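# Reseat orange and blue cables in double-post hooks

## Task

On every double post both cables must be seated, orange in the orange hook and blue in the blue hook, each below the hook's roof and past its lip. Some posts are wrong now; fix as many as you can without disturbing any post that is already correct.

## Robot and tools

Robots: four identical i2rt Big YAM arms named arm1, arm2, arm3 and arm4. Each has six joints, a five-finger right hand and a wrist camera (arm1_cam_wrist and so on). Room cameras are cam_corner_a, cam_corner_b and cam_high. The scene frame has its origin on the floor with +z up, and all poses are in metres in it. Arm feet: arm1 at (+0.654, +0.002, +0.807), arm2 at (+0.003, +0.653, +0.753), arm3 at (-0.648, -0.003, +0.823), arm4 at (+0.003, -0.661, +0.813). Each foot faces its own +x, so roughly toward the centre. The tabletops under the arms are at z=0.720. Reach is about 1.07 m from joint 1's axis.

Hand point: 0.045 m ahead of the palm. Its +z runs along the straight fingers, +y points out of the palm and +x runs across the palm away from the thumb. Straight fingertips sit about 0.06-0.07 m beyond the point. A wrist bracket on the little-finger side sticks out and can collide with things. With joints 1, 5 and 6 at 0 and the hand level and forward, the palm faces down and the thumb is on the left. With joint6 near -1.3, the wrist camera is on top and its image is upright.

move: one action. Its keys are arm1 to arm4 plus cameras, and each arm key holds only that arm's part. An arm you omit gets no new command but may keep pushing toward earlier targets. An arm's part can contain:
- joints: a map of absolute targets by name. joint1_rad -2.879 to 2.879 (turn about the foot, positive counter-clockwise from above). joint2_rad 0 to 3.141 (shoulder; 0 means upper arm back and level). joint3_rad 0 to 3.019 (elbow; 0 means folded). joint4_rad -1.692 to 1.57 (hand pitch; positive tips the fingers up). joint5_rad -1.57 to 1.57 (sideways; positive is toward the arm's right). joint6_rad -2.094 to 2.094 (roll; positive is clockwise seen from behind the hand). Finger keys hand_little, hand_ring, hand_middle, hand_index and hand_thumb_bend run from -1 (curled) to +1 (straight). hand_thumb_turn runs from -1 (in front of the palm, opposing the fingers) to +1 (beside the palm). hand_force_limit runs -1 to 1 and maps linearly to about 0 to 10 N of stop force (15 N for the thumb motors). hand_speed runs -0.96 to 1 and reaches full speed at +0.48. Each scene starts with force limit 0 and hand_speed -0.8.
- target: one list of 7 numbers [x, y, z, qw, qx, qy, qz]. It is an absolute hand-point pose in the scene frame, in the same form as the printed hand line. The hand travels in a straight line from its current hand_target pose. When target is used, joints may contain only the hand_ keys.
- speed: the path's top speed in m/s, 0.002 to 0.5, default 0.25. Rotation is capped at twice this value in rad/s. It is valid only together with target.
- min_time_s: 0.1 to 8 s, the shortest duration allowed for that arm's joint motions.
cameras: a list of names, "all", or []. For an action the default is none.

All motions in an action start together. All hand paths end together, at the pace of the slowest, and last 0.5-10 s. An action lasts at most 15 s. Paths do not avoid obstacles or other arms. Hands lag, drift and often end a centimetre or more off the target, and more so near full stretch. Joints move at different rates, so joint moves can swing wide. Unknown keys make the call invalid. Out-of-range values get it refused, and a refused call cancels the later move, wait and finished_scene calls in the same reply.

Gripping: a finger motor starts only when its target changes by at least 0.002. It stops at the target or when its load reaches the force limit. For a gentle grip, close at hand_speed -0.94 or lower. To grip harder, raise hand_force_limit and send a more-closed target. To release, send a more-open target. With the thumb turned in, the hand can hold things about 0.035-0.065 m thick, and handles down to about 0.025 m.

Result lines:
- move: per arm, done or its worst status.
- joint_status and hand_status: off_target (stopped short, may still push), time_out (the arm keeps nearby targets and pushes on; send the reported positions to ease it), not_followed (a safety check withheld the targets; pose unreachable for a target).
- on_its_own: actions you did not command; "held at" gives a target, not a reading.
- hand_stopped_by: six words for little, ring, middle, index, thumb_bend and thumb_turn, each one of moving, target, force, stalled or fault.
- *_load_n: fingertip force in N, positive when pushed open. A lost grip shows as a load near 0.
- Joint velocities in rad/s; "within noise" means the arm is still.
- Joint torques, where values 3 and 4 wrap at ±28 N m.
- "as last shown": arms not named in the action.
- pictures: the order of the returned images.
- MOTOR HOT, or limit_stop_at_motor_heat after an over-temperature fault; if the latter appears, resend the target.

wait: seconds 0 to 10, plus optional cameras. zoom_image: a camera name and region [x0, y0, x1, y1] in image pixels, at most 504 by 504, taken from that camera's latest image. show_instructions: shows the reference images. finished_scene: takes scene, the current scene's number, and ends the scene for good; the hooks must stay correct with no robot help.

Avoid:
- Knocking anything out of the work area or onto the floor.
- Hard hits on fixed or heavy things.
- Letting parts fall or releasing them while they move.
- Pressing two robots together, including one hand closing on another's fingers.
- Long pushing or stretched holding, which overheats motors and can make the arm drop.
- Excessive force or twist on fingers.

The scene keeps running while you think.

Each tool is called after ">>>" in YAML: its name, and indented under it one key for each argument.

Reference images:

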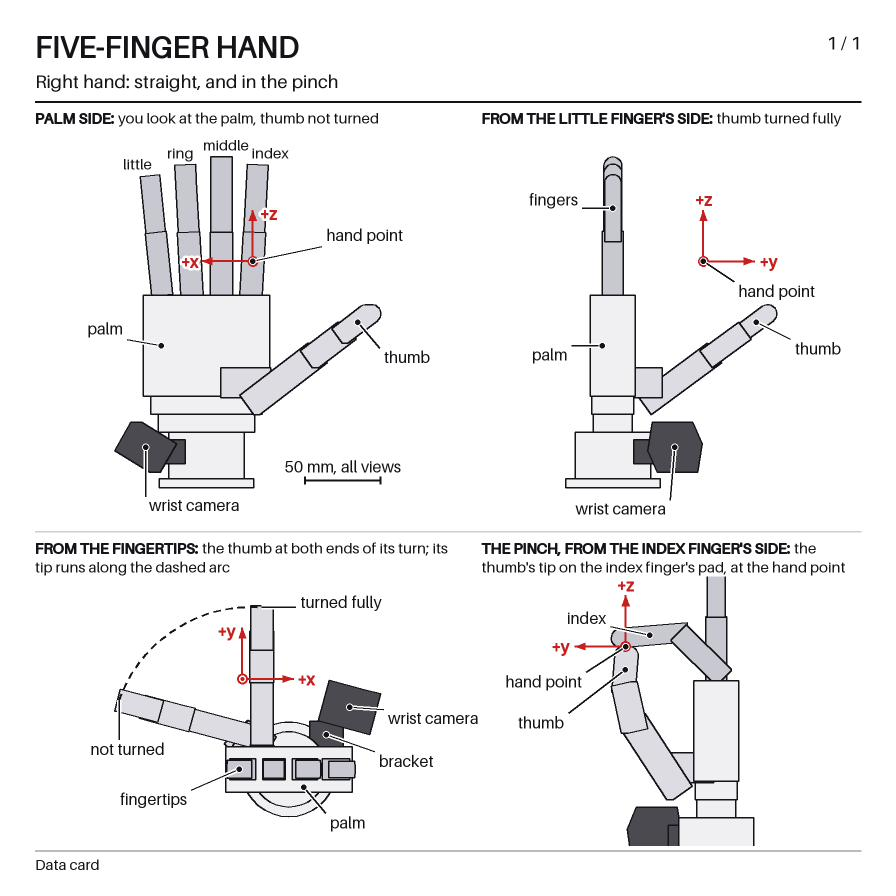

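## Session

>>> move:
  cameras: ["all"]

Scene clock: 0.00 s.
Joint torques (N m): no reading
Motor temperatures (°C): arm1=[31 34 36 32 30 29] | arm2=[33 34 34 31 28 30] | arm3=[30 31 31 29 30 28] | arm4=[30 32 31 30 29 31]
Heat: arm1: hottest joint3_rad 36 °C; arm2: hottest joint2_rad 34 °C; arm3: hottest joint2_rad 31 °C; arm4: hottest joint2_rad 32 °C.
Joint velocities: within noise
arm1.joint_positions: joint1_rad=+0.625 joint2_rad=+0.604 joint3_rad=+1.477 joint4_rad=-1.231 joint5_rad=+0.265 joint6_rad=-1.445 hand_little=+1.000 hand_ring=+1.000 hand_middle=+1.000 hand_index=+1.000 hand_thumb_turn=+1.000 hand_thumb_bend=+1.000 hand_force_limit=+0.000 hand_speed=-0.800
arm1.joint_status: not commanded
arm1.hand_stopped_by: target,target,target,target,target,target
arm1.little_load_n: 0.0
arm1.ring_load_n: 0.0
arm1.middle_load_n: 0.0
arm1.index_load_n: 0.0
arm1.thumb_bend_load_n: 0.0
arm1.thumb_turn_load_n: 0.0
arm1.hand: x=+0.4202 y=-0.0402 z=+1.3784 quat_wxyz=(+0.564, +0.134, -0.808, +0.111) (m; scene frame)
arm1.hand_target: x=+0.4224 y=-0.0386 z=+1.3882 quat_wxyz=(+0.572, +0.131, -0.801, +0.115) (m; scene frame)
arm1.hand_status: not commanded
arm2.joint_positions: joint1_rad=+0.681 joint2_rad=+0.639 joint3_rad=+1.418 joint4_rad=-1.575 joint5_rad=+0.264 joint6_rad=-1.166 hand_little=+1.000 hand_ring=+1.000 hand_middle=+1.000 hand_index=+1.000 hand_thumb_turn=+1.000 hand_thumb_bend=+1.000 hand_force_limit=+0.000 hand_speed=-0.800
arm2.joint_status: not commanded
arm2.hand_stopped_by: target,target,target,target,target,target
arm2.little_load_n: 0.0
arm2.ring_load_n: 0.0
arm2.middle_load_n: 0.0
arm2.index_load_n: 0.0
arm2.thumb_bend_load_n: 0.0
arm2.thumb_turn_load_n: 0.0
arm2.hand: x=+0.0474 y=+0.4689 z=+1.2177 quat_wxyz=(+0.205, +0.715, -0.576, +0.338) (m; scene frame)
arm2.hand_target: x=+0.0475 y=+0.4689 z=+1.2286 quat_wxyz=(+0.208, +0.710, -0.574, +0.352) (m; scene frame)
arm2.hand_status: not commanded
arm3.joint_positions: joint1_rad=+0.757 joint2_rad=+0.606 joint3_rad=+1.440 joint4_rad=-1.521 joint5_rad=-0.220 joint6_rad=-1.461 hand_little=+1.000 hand_ring=+1.000 hand_middle=+1.000 hand_index=+1.000 hand_thumb_turn=+1.000 hand_thumb_bend=+1.000 hand_force_limit=+0.000 hand_speed=-0.800
arm3.joint_status: not commanded
arm3.hand_stopped_by: target,target,target,target,target,target
arm3.little_load_n: 0.0
arm3.ring_load_n: 0.0
arm3.middle_load_n: 0.0
arm3.index_load_n: 0.0
arm3.thumb_bend_load_n: 0.0
arm3.thumb_turn_load_n: 0.0
arm3.hand: x=-0.5006 y=+0.1215 z=+1.3055 quat_wxyz=(-0.269, +0.835, +0.332, +0.347) (m; scene frame)
arm3.hand_target: x=-0.5008 y=+0.1214 z=+1.3151 quat_wxyz=(-0.273, +0.830, +0.332, +0.357) (m; scene frame)
arm3.hand_status: not commanded
arm4.joint_positions: joint1_rad=+0.697 joint2_rad=+0.645 joint3_rad=+1.351 joint4_rad=-1.526 joint5_rad=+0.227 joint6_rad=-1.425 hand_little=+1.000 hand_ring=+1.000 hand_middle=+1.000 hand_index=+1.000 hand_thumb_turn=+1.000 hand_thumb_bend=+1.000 hand_force_limit=+0.000 hand_speed=-0.800
arm4.joint_status: not commanded
arm4.hand_stopped_by: target,target,target,target,target,target
arm4.little_load_n: 0.0
arm4.ring_load_n: 0.0
arm4.middle_load_n: 0.0
arm4.index_load_n: 0.0
arm4.thumb_bend_load_n: 0.0
arm4.thumb_turn_load_n: 0.0
arm4.hand: x=-0.0381 y=-0.4452 z=+1.2616 quat_wxyz=(-0.300, +0.500, +0.780, +0.227) (m; scene frame)
arm4.hand_target: x=-0.0381 y=-0.4451 z=+1.2725 quat_wxyz=(-0.312, +0.498, +0.775, +0.231) (m; scene frame)
arm4.hand_status: not commanded
pictures: arm1_cam_wrist, arm2_cam_wrist, arm3_cam_wrist, arm4_cam_wrist, cam_corner_a, cam_corner_b, cam_high
camera_calibration:
arm1_cam_wrist: T_world_to_cam=[[-0.467284, 0.855878, 0.221628, -0.0732655], [0.609892, 0.493541, -0.62004, 0.623469], [-0.640061, -0.154566, -0.752616, 1.41257], [0, 0, 0, 1]] pos_world=[0.489649, -0.0266657, 1.46594]
arm2_cam_wrist: T_world_to_cam=[[-0.900533, -0.424223, 0.0952611, 0.127509], [-0.434304, 0.867348, -0.243078, -0.0919737], [0.0204947, -0.260272, -0.965318, 1.4101], [0, 0, 0, 1]] pos_world=[0.045982, 0.500874, 1.32669]
arm3_cam_wrist: T_world_to_cam=[[0.852042, -0.520327, -0.0573176, 0.569855], [-0.497794, -0.771498, -0.396222, 0.368955], [0.161944, 0.36613, -0.916364, 1.34647], [0, 0, 0, 1]] pos_world=[-0.51993, 0.088177, 1.41271]
arm4_cam_wrist: T_world_to_cam=[[0.803185, 0.531544, 0.268988, -0.0799667], [0.58975, -0.773271, -0.23291, -0.0237206], [0.0841986, 0.345706, -0.934558, 1.4542], [0, 0, 0, 1]] pos_world=[-0.0442247, -0.478563, 1.37502]

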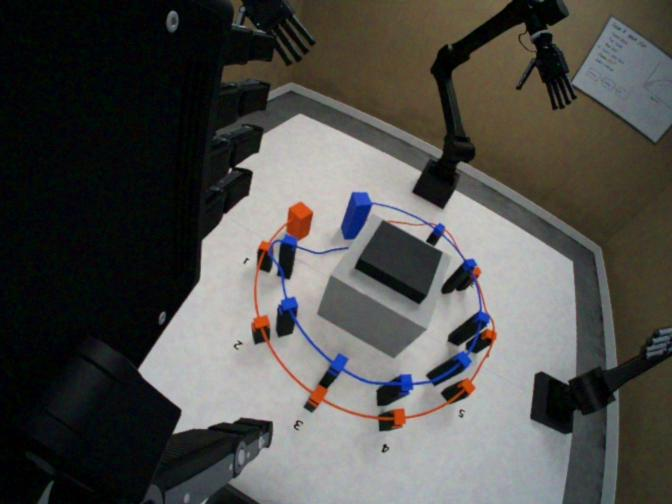

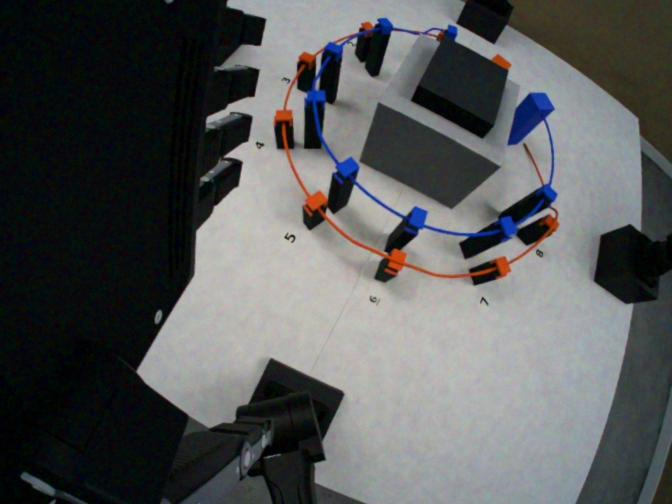

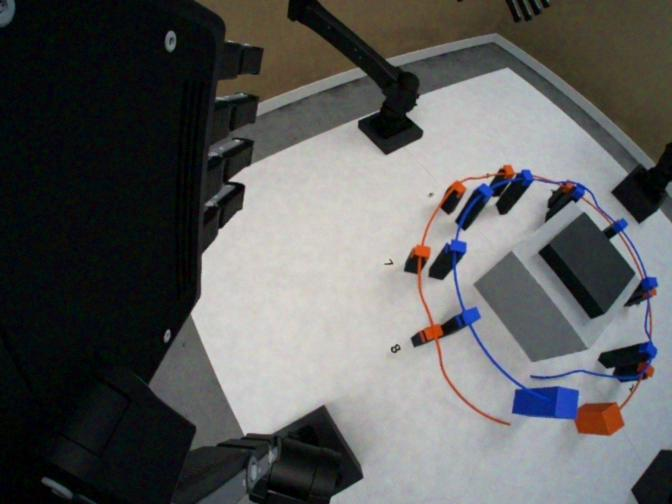

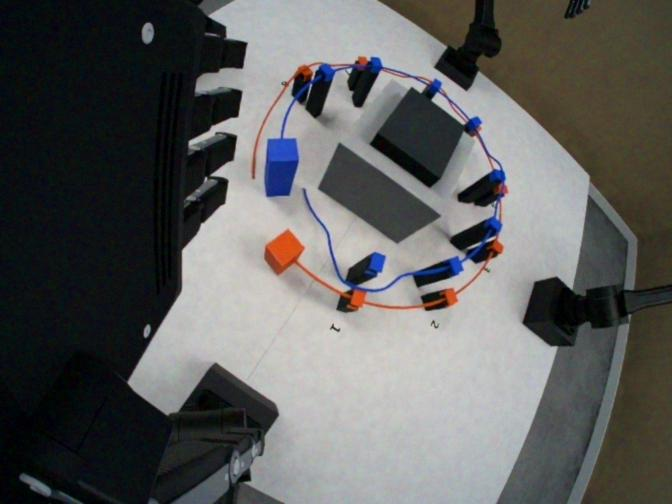

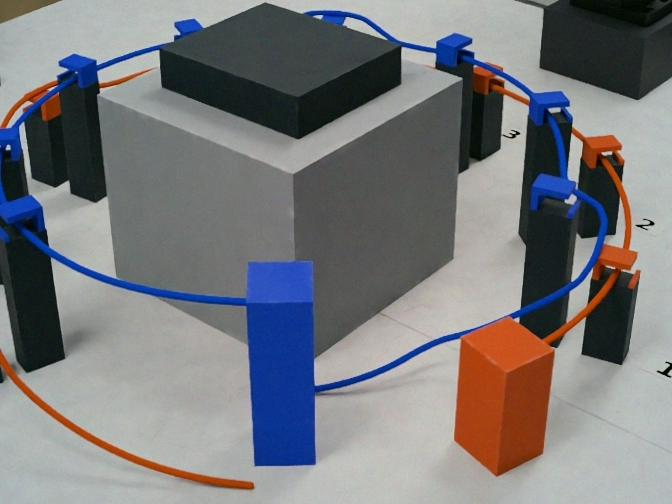

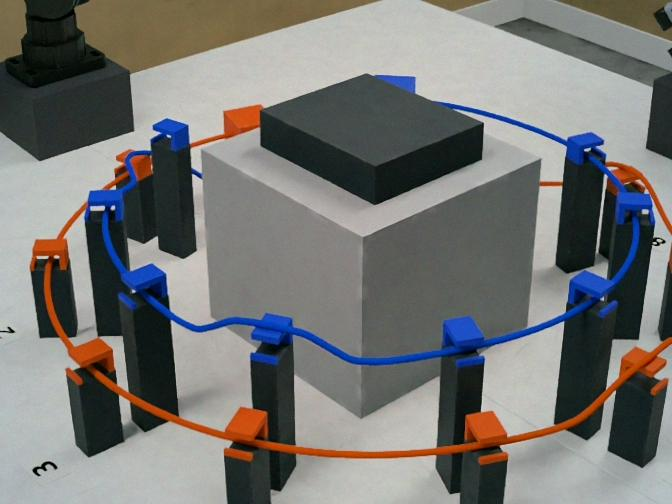

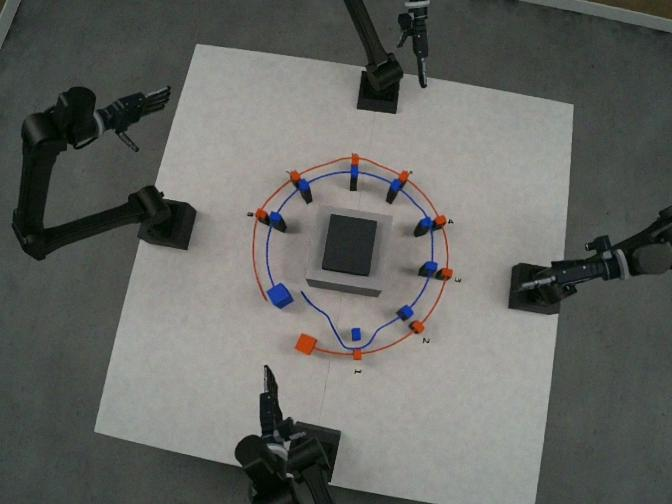

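>>> zoom_image:
  camera: "cam_corner_a"
  region: [500, 70, 660, 230]

>>> zoom_image:
  camera: "cam_corner_a"
  region: [510, 150, 672, 312]

>>> zoom_image:
  camera: "cam_corner_a"
  region: [400, 20, 540, 160]

>>> zoom_image:
  camera: "cam_corner_a"
  region: [0, 40, 130, 260]

>>> zoom_image:
  camera: "cam_corner_b"
  region: [20, 100, 220, 300]

>>> zoom_image:
  camera: "cam_corner_b"
  region: [50, 250, 200, 400]

>>> zoom_image:
  camera: "cam_corner_b"
  region: [190, 300, 350, 470]

>>> zoom_image:
  camera: "cam_corner_b"
  region: [420, 300, 580, 470]

>>> zoom_image:
  camera: "cam_corner_b"
  region: [550, 250, 672, 400]

>>> zoom_image:
  camera: "cam_corner_b"
  region: [550, 110, 672, 260]

Scaled by 3.150 from the camera's 672x504 image, which has a finer 960x720 frame.

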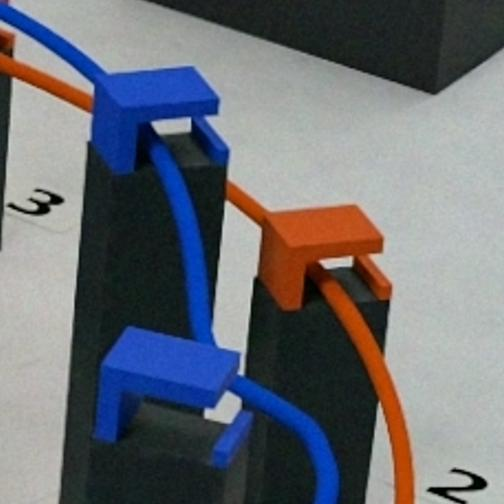

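Scaled by 3.111 from the camera's 672x504 image, which has a finer 960x720 frame.

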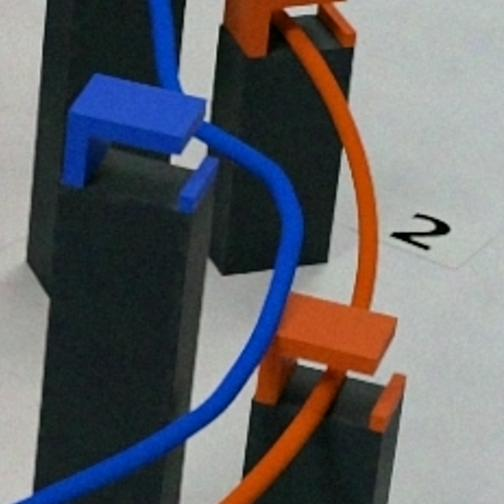

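Scaled by 3.600 from the camera's 672x504 image, which has a finer 960x720 frame.

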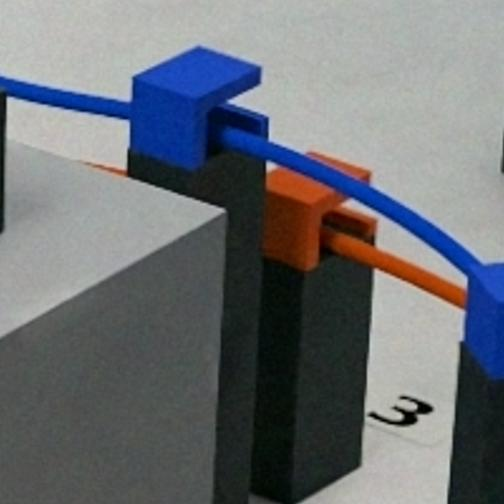

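Scaled by 2.291 from the camera's 672x504 image, which has a finer 960x720 frame.

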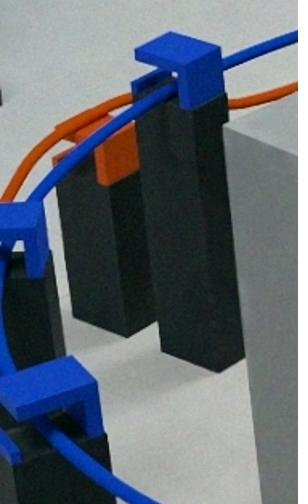

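Scaled by 2.520 from the camera's 672x504 image, which has a finer 960x720 frame.

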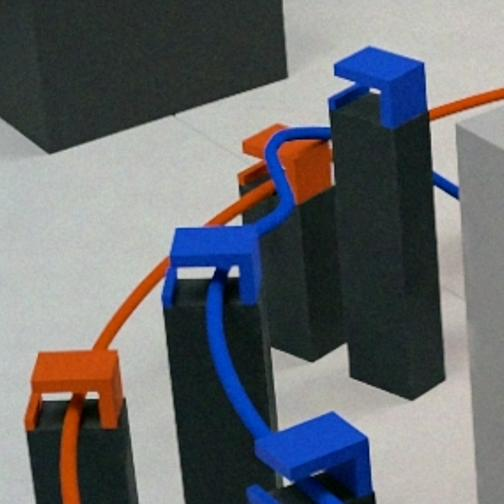

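Scaled by 3.360 from the camera's 672x504 image, which has a finer 960x720 frame.

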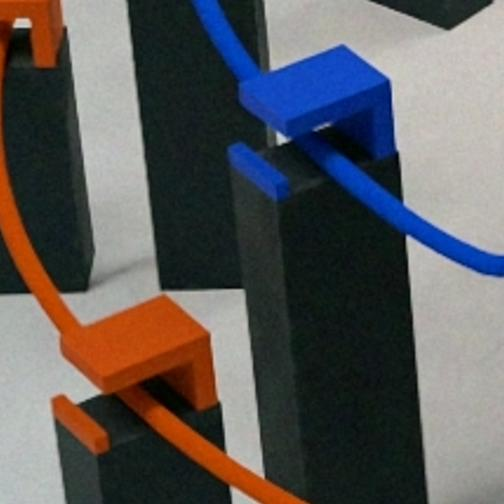

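Scaled by 2.965 from the camera's 672x504 image, which has a finer 960x720 frame.

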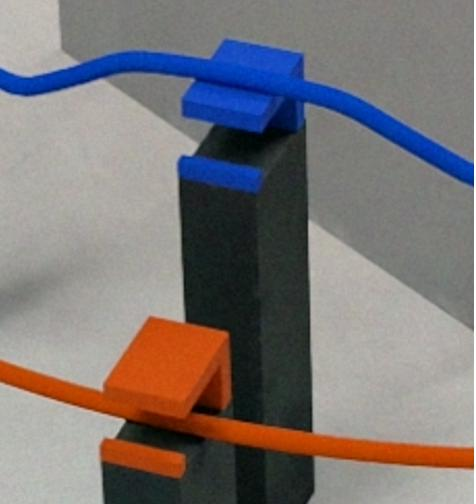

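Scaled by 2.965 from the camera's 672x504 image, which has a finer 960x720 frame.

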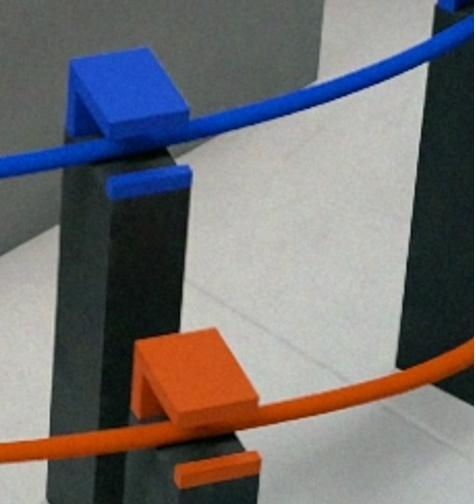

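Scaled by 3.360 from the camera's 672x504 image, which has a finer 960x720 frame.

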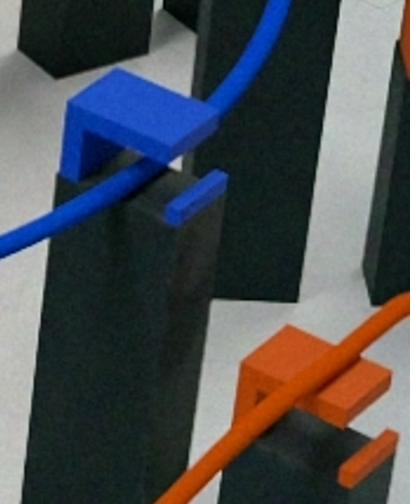

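Scaled by 3.360 from the camera's 672x504 image, which has a finer 960x720 frame.

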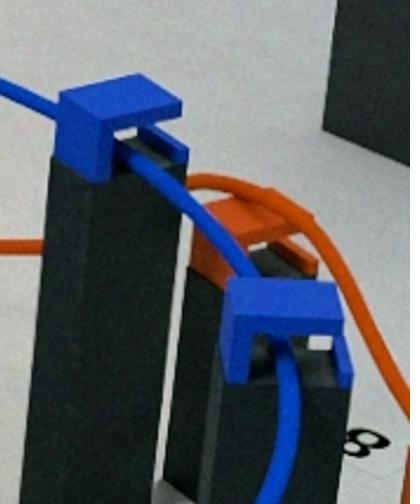

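>>> zoom_image:
  camera: "arm3_cam_wrist"
  region: [395, 220, 495, 360]

>>> zoom_image:
  camera: "arm3_cam_wrist"
  region: [425, 155, 545, 255]

>>> zoom_image:
  camera: "arm4_cam_wrist"
  region: [320, 230, 480, 330]

>>> zoom_image:
  camera: "arm2_cam_wrist"
  region: [450, 160, 580, 290]

>>> zoom_image:
  camera: "arm1_cam_wrist"
  region: [350, 220, 500, 440]

>>> zoom_image:
  camera: "cam_high"
  region: [240, 145, 340, 235]

>>> zoom_image:
  camera: "cam_high"
  region: [320, 300, 440, 370]

Scaled by 3.600 from the camera's 672x504 image, which has a finer 960x720 frame.

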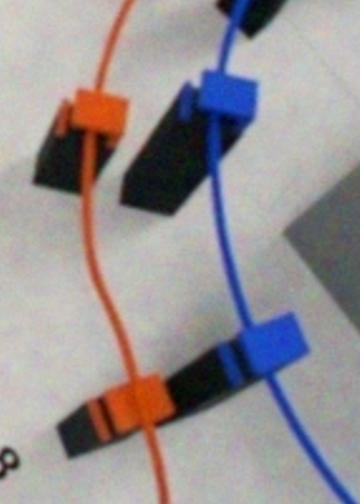

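Scaled by 4.200 from the camera's 672x504 image, which has a finer 960x720 frame.

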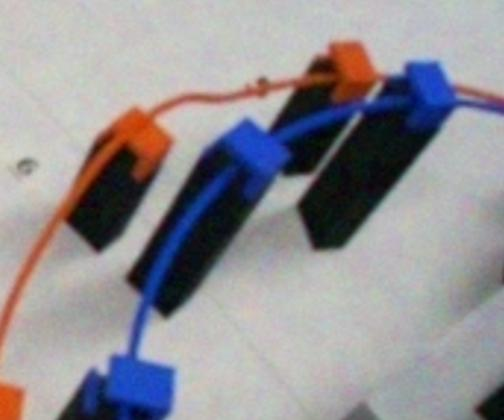

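Scaled by 3.150 from the camera's 672x504 image, which has a finer 960x720 frame.

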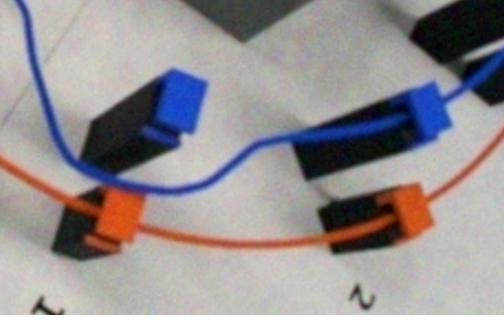

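Scaled by 3.877 from the camera's 672x504 image, which has a finer 960x720 frame.

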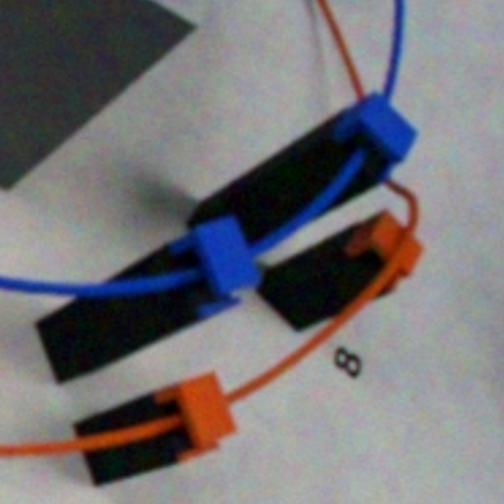

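Scaled by 2.291 from the camera's 672x504 image, which has a finer 960x720 frame.

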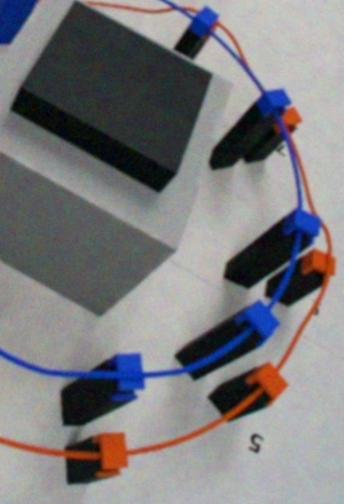

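Scaled by 5.040 from the camera's 672x504 image, which has a finer 960x720 frame.

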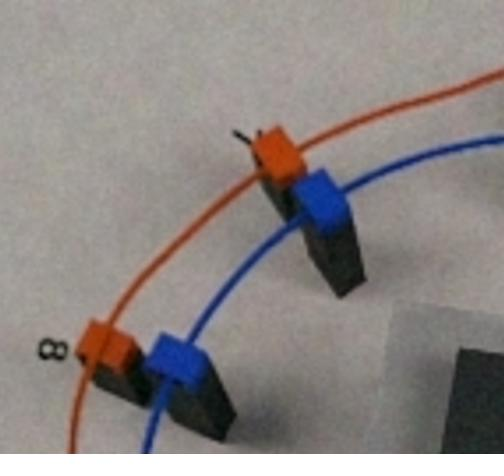

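Scaled by 4.200 from the camera's 672x504 image, which has a finer 960x720 frame.

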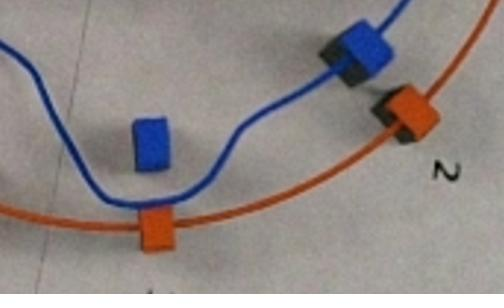

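>>> move:
  arm1: {"target": [0.2906, 0.2544, 0.985, -0.1855, 0.4479, 0.8080, -0.3347], "speed": 0.3, "joints": {"hand_thumb_turn": -0.8, "hand_thumb_bend": 0.2, "hand_speed": 0.0}}
  arm2: {"target": [-0.1084, 0.4032, 0.91, 0.0158, -0.0589, 0.9641, -0.2583], "speed": 0.3, "joints": {"hand_thumb_turn": -0.8, "hand_thumb_bend": 0.2, "hand_speed": 0.0}}
  arm3: {"target": [-0.4254, 0.0503, 0.91, 0.1576, -0.5880, 0.7663, -0.2053], "speed": 0.3, "joints": {"hand_thumb_turn": -0.8, "hand_thumb_bend": 0.2, "hand_speed": 0.0}}
  arm4: {"target": [0.1519, -0.3671, 0.97, -0.3785, 0.9137, 0.1366, -0.0566], "speed": 0.3, "joints": {"hand_thumb_turn": -0.8, "hand_thumb_bend": 0.2, "hand_speed": 0.0}}
  cameras: ["all"]

Scene clock: 20.70 s.
Joint torques (N m): arm1=[-1.67 -10.87 11.4 1.02 -0.67 0.15] | arm2=[0.79 -4.37 11.17 1.21 -0.29 -0.02] | arm3=[0.73 0.09 7.58 1.74 0.11 0.03] | arm4=[1.14 -4.31 7.38 1.07 -0.48 0.11]
Motor temperatures (°C): arm1=[31 34 40 32 30 29] | arm2=[33 34 39 31 28 30] | arm3=[30 31 33 29 30 28] | arm4=[30 32 34 30 30 31]
Heat: arm1: hottest joint3_rad 40 °C; arm2: hottest joint3_rad 39 °C; arm3: hottest joint3_rad 33 °C; arm4: hottest joint3_rad 34 °C.
move: arm1 off_target; arm2 done; arm3 done; arm4 done
Joint velocities: within noise
arm1.joint_positions: joint1_rad=-0.832 joint2_rad=+1.477 joint3_rad=+1.222 joint4_rad=-1.184 joint5_rad=-0.773 joint6_rad=-1.326 hand_little=+1.000 hand_ring=+1.000 hand_middle=+1.000 hand_index=+1.000 hand_thumb_turn=-0.800 hand_thumb_bend=+0.200 hand_force_limit=+0.000 hand_speed=+0.000
arm1.joint_status: all done
arm1.hand_stopped_by: target,target,target,target,target,target
arm1.little_load_n: 0.0
arm1.ring_load_n: 0.0
arm1.middle_load_n: 0.0
arm1.index_load_n: 0.0
arm1.thumb_bend_load_n: 0.5
arm1.thumb_turn_load_n: 0.0
arm1.hand: x=+0.3002 y=+0.2353 z=+0.9715 quat_wxyz=(+0.164, -0.448, -0.809, +0.343) (m; scene frame)
arm1.hand_target: x=+0.2913 y=+0.2538 z=+0.9854 quat_wxyz=(+0.186, -0.448, -0.808, +0.335) (m; scene frame)
arm1.hand_status: off_target (0.025 m and 2.7 deg from the pose sent, 0.508 m and 85.5 deg at the start)
arm2.joint_positions: joint1_rad=-0.651 joint2_rad=+0.939 joint3_rad=+0.791 joint4_rad=-1.048 joint5_rad=-0.340 joint6_rad=-0.673 hand_little=+1.000 hand_ring=+1.000 hand_middle=+1.000 hand_index=+1.000 hand_thumb_turn=-0.800 hand_thumb_bend=+0.200 hand_force_limit=+0.000 hand_speed=+0.000
arm2.joint_status: all done
arm2.hand_stopped_by: target,target,target,target,target,target
arm2.little_load_n: 0.0
arm2.ring_load_n: 0.0
arm2.middle_load_n: 0.0
arm2.index_load_n: 0.0
arm2.thumb_bend_load_n: 0.0
arm2.thumb_turn_load_n: 0.0
arm2.hand: x=-0.1051 y=+0.4070 z=+0.9073 quat_wxyz=(-0.020, +0.064, -0.966, +0.250) (m; scene frame)
arm2.hand_target: x=-0.1083 y=+0.4033 z=+0.9100 quat_wxyz=(-0.016, +0.059, -0.964, +0.258) (m; scene frame)
arm2.hand_status: done (0.006 m and 1.3 deg from the pose sent, 0.351 m and 94.1 deg at the start)
arm3.joint_positions: joint1_rad=+0.208 joint2_rad=+0.666 joint3_rad=+0.488 joint4_rad=-0.932 joint5_rad=+0.228 joint6_rad=+0.402 hand_little=+1.000 hand_ring=+1.000 hand_middle=+1.000 hand_index=+1.000 hand_thumb_turn=-0.800 hand_thumb_bend=+0.200 hand_force_limit=+0.000 hand_speed=+0.000
arm3.joint_status: all done
arm3.hand_stopped_by: target,target,target,target,target,target
arm3.little_load_n: 0.0
arm3.ring_load_n: 0.0
arm3.middle_load_n: 0.0
arm3.index_load_n: 0.0
arm3.thumb_bend_load_n: 0.0
arm3.thumb_turn_load_n: 0.0
arm3.hand: x=-0.4299 y=+0.0499 z=+0.9094 quat_wxyz=(-0.153, +0.595, -0.762, +0.204) (m; scene frame)
arm3.hand_target: x=-0.4255 y=+0.0503 z=+0.9102 quat_wxyz=(-0.158, +0.588, -0.766, +0.205) (m; scene frame)
arm3.hand_status: done (0.005 m and 1.1 deg from the pose sent, 0.409 m and 139.0 deg at the start)
arm4.joint_positions: joint1_rad=-0.739 joint2_rad=+1.035 joint3_rad=+0.821 joint4_rad=-0.902 joint5_rad=-0.668 joint6_rad=-0.922 hand_little=+1.000 hand_ring=+1.000 hand_middle=+1.000 hand_index=+1.000 hand_thumb_turn=-0.800 hand_thumb_bend=+0.200 hand_force_limit=+0.000 hand_speed=+0.000
arm4.joint_status: all done
arm4.hand_stopped_by: target,target,target,target,target,target
arm4.little_load_n: 0.0
arm4.ring_load_n: 0.0
arm4.middle_load_n: 0.0
arm4.index_load_n: 0.0
arm4.thumb_bend_load_n: 0.0
arm4.thumb_turn_load_n: 0.5
arm4.hand: x=+0.1502 y=-0.3671 z=+0.9726 quat_wxyz=(-0.376, +0.913, +0.145, -0.057) (m; scene frame)
arm4.hand_target: x=+0.1519 y=-0.3672 z=+0.9700 quat_wxyz=(-0.378, +0.914, +0.137, -0.057) (m; scene frame)
arm4.hand_status: done (0.003 m and 0.9 deg from the pose sent, 0.357 m and 96.8 deg at the start)
pictures: arm1_cam_wrist, arm2_cam_wrist, arm3_cam_wrist, arm4_cam_wrist, cam_corner_a, cam_corner_b, cam_high
camera_calibration:
arm1_cam_wrist: T_world_to_cam=[[0.399696, 0.563548, -0.72295, 0.451264], [0.89926, -0.393958, 0.190076, -0.356541], [-0.177695, -0.726093, -0.664239, 0.981821], [0, 0, 0, 1]] pos_world=[0.31472, 0.318122, 1.04618]
arm2_cam_wrist: T_world_to_cam=[[-0.370054, 0.800443, -0.471541, 0.0649914], [0.744917, 0.558955, 0.364236, -0.481679], [0.55512, -0.216472, -0.803107, 0.988655], [0, 0, 0, 1]] pos_world=[-0.165961, 0.431231, 1.00009]
arm3_cam_wrist: T_world_to_cam=[[-0.866624, -0.0164925, -0.498689, 0.0870867], [-0.194093, 0.931879, 0.306478, -0.401434], [0.459663, 0.362393, -0.81079, 1.03052], [0, 0, 0, 1]] pos_world=[-0.476136, 0.00207109, 1.002]
arm4_cam_wrist: T_world_to_cam=[[0.479124, -0.591831, -0.64821, 0.333298], [-0.656995, -0.731526, 0.182283, -0.34295], [-0.582063, 0.338535, -0.739322, 1.04878], [0, 0, 0, 1]] pos_world=[0.22545, -0.408669, 1.05395]

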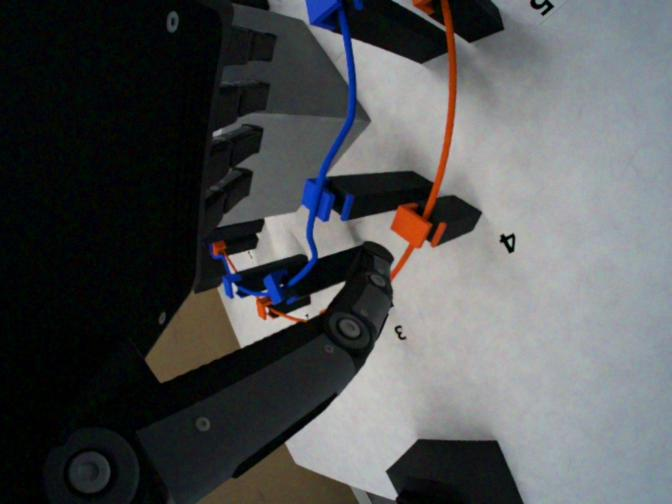

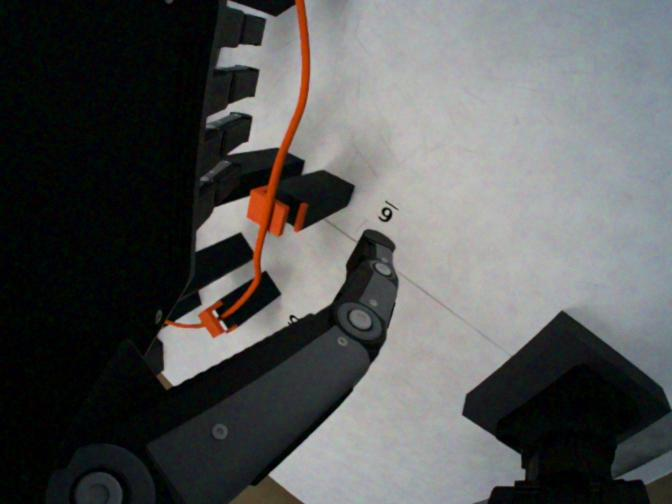

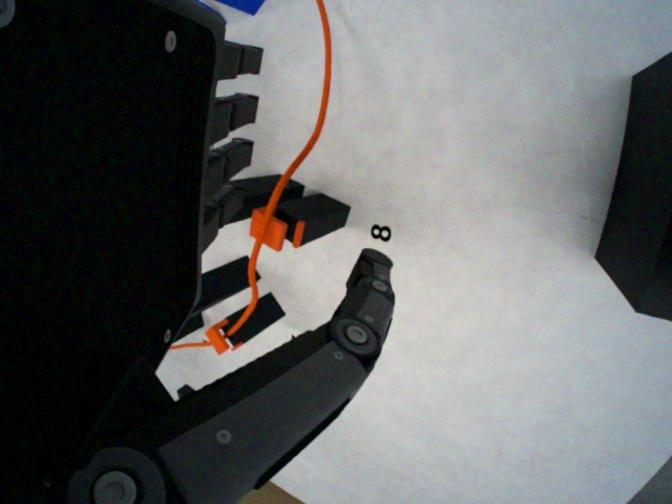

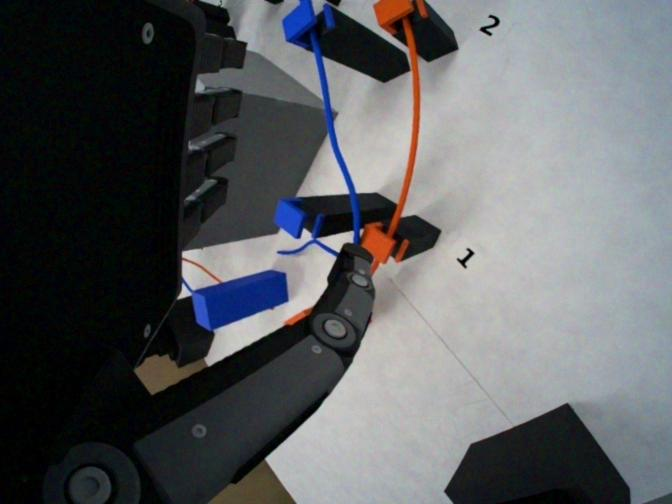

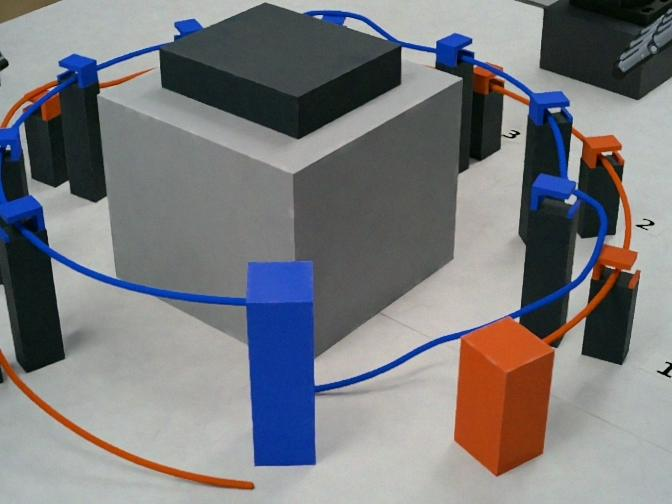

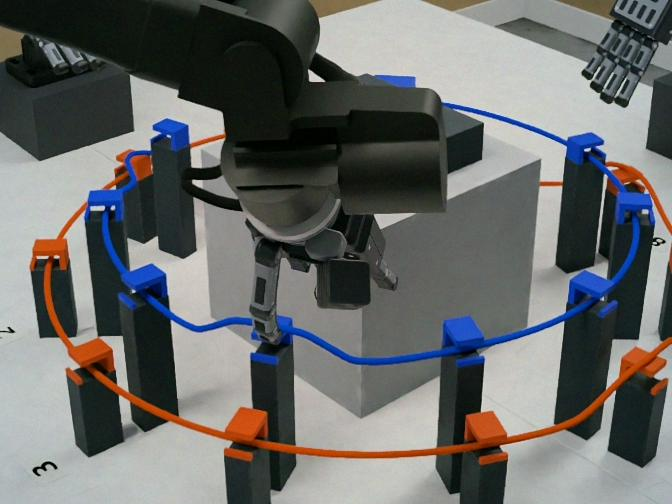

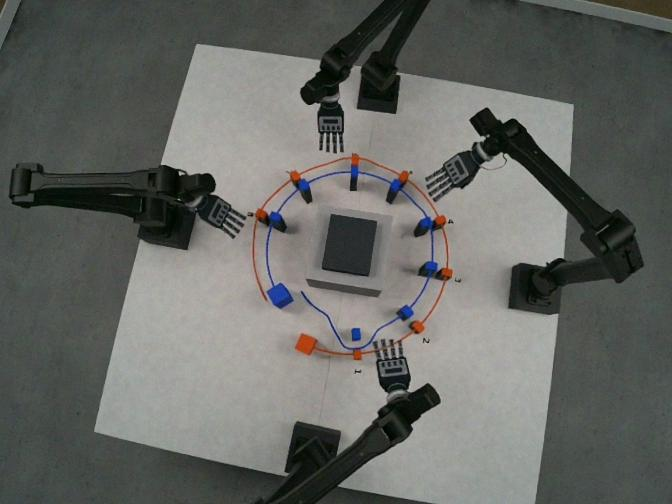

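>>> zoom_image:
  camera: "arm1_cam_wrist"
  region: [270, 140, 400, 270]

>>> zoom_image:
  camera: "arm2_cam_wrist"
  region: [210, 140, 340, 270]

>>> zoom_image:
  camera: "arm3_cam_wrist"
  region: [210, 150, 340, 280]

>>> zoom_image:
  camera: "arm4_cam_wrist"
  region: [260, 150, 420, 310]

Scaled by 3.877 from the camera's 672x504 image, which has a finer 960x720 frame.

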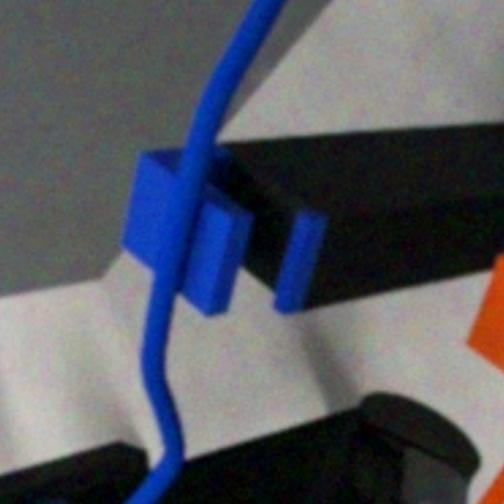

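Scaled by 3.877 from the camera's 672x504 image, which has a finer 960x720 frame.

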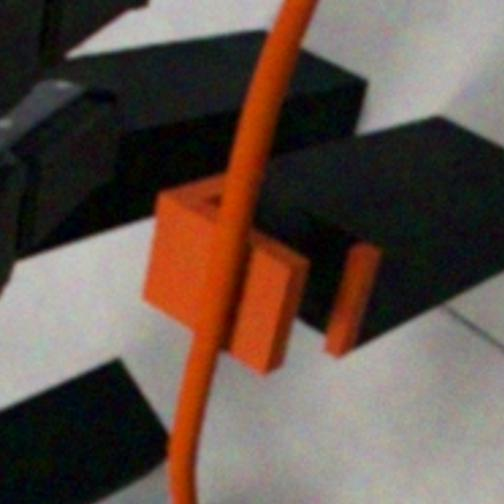

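Scaled by 3.877 from the camera's 672x504 image, which has a finer 960x720 frame.

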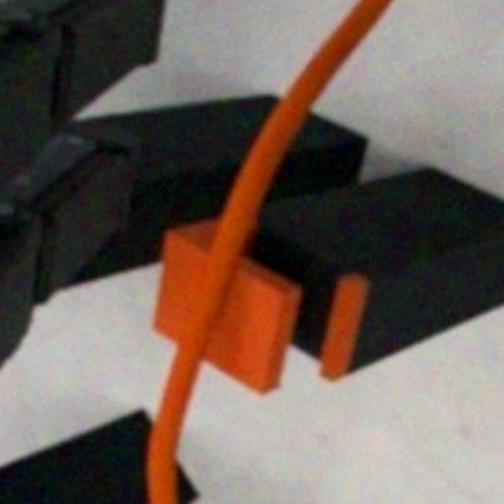

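Scaled by 3.150 from the camera's 672x504 image, which has a finer 960x720 frame.

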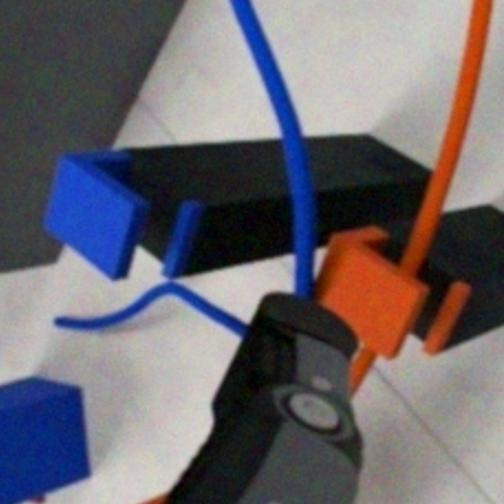

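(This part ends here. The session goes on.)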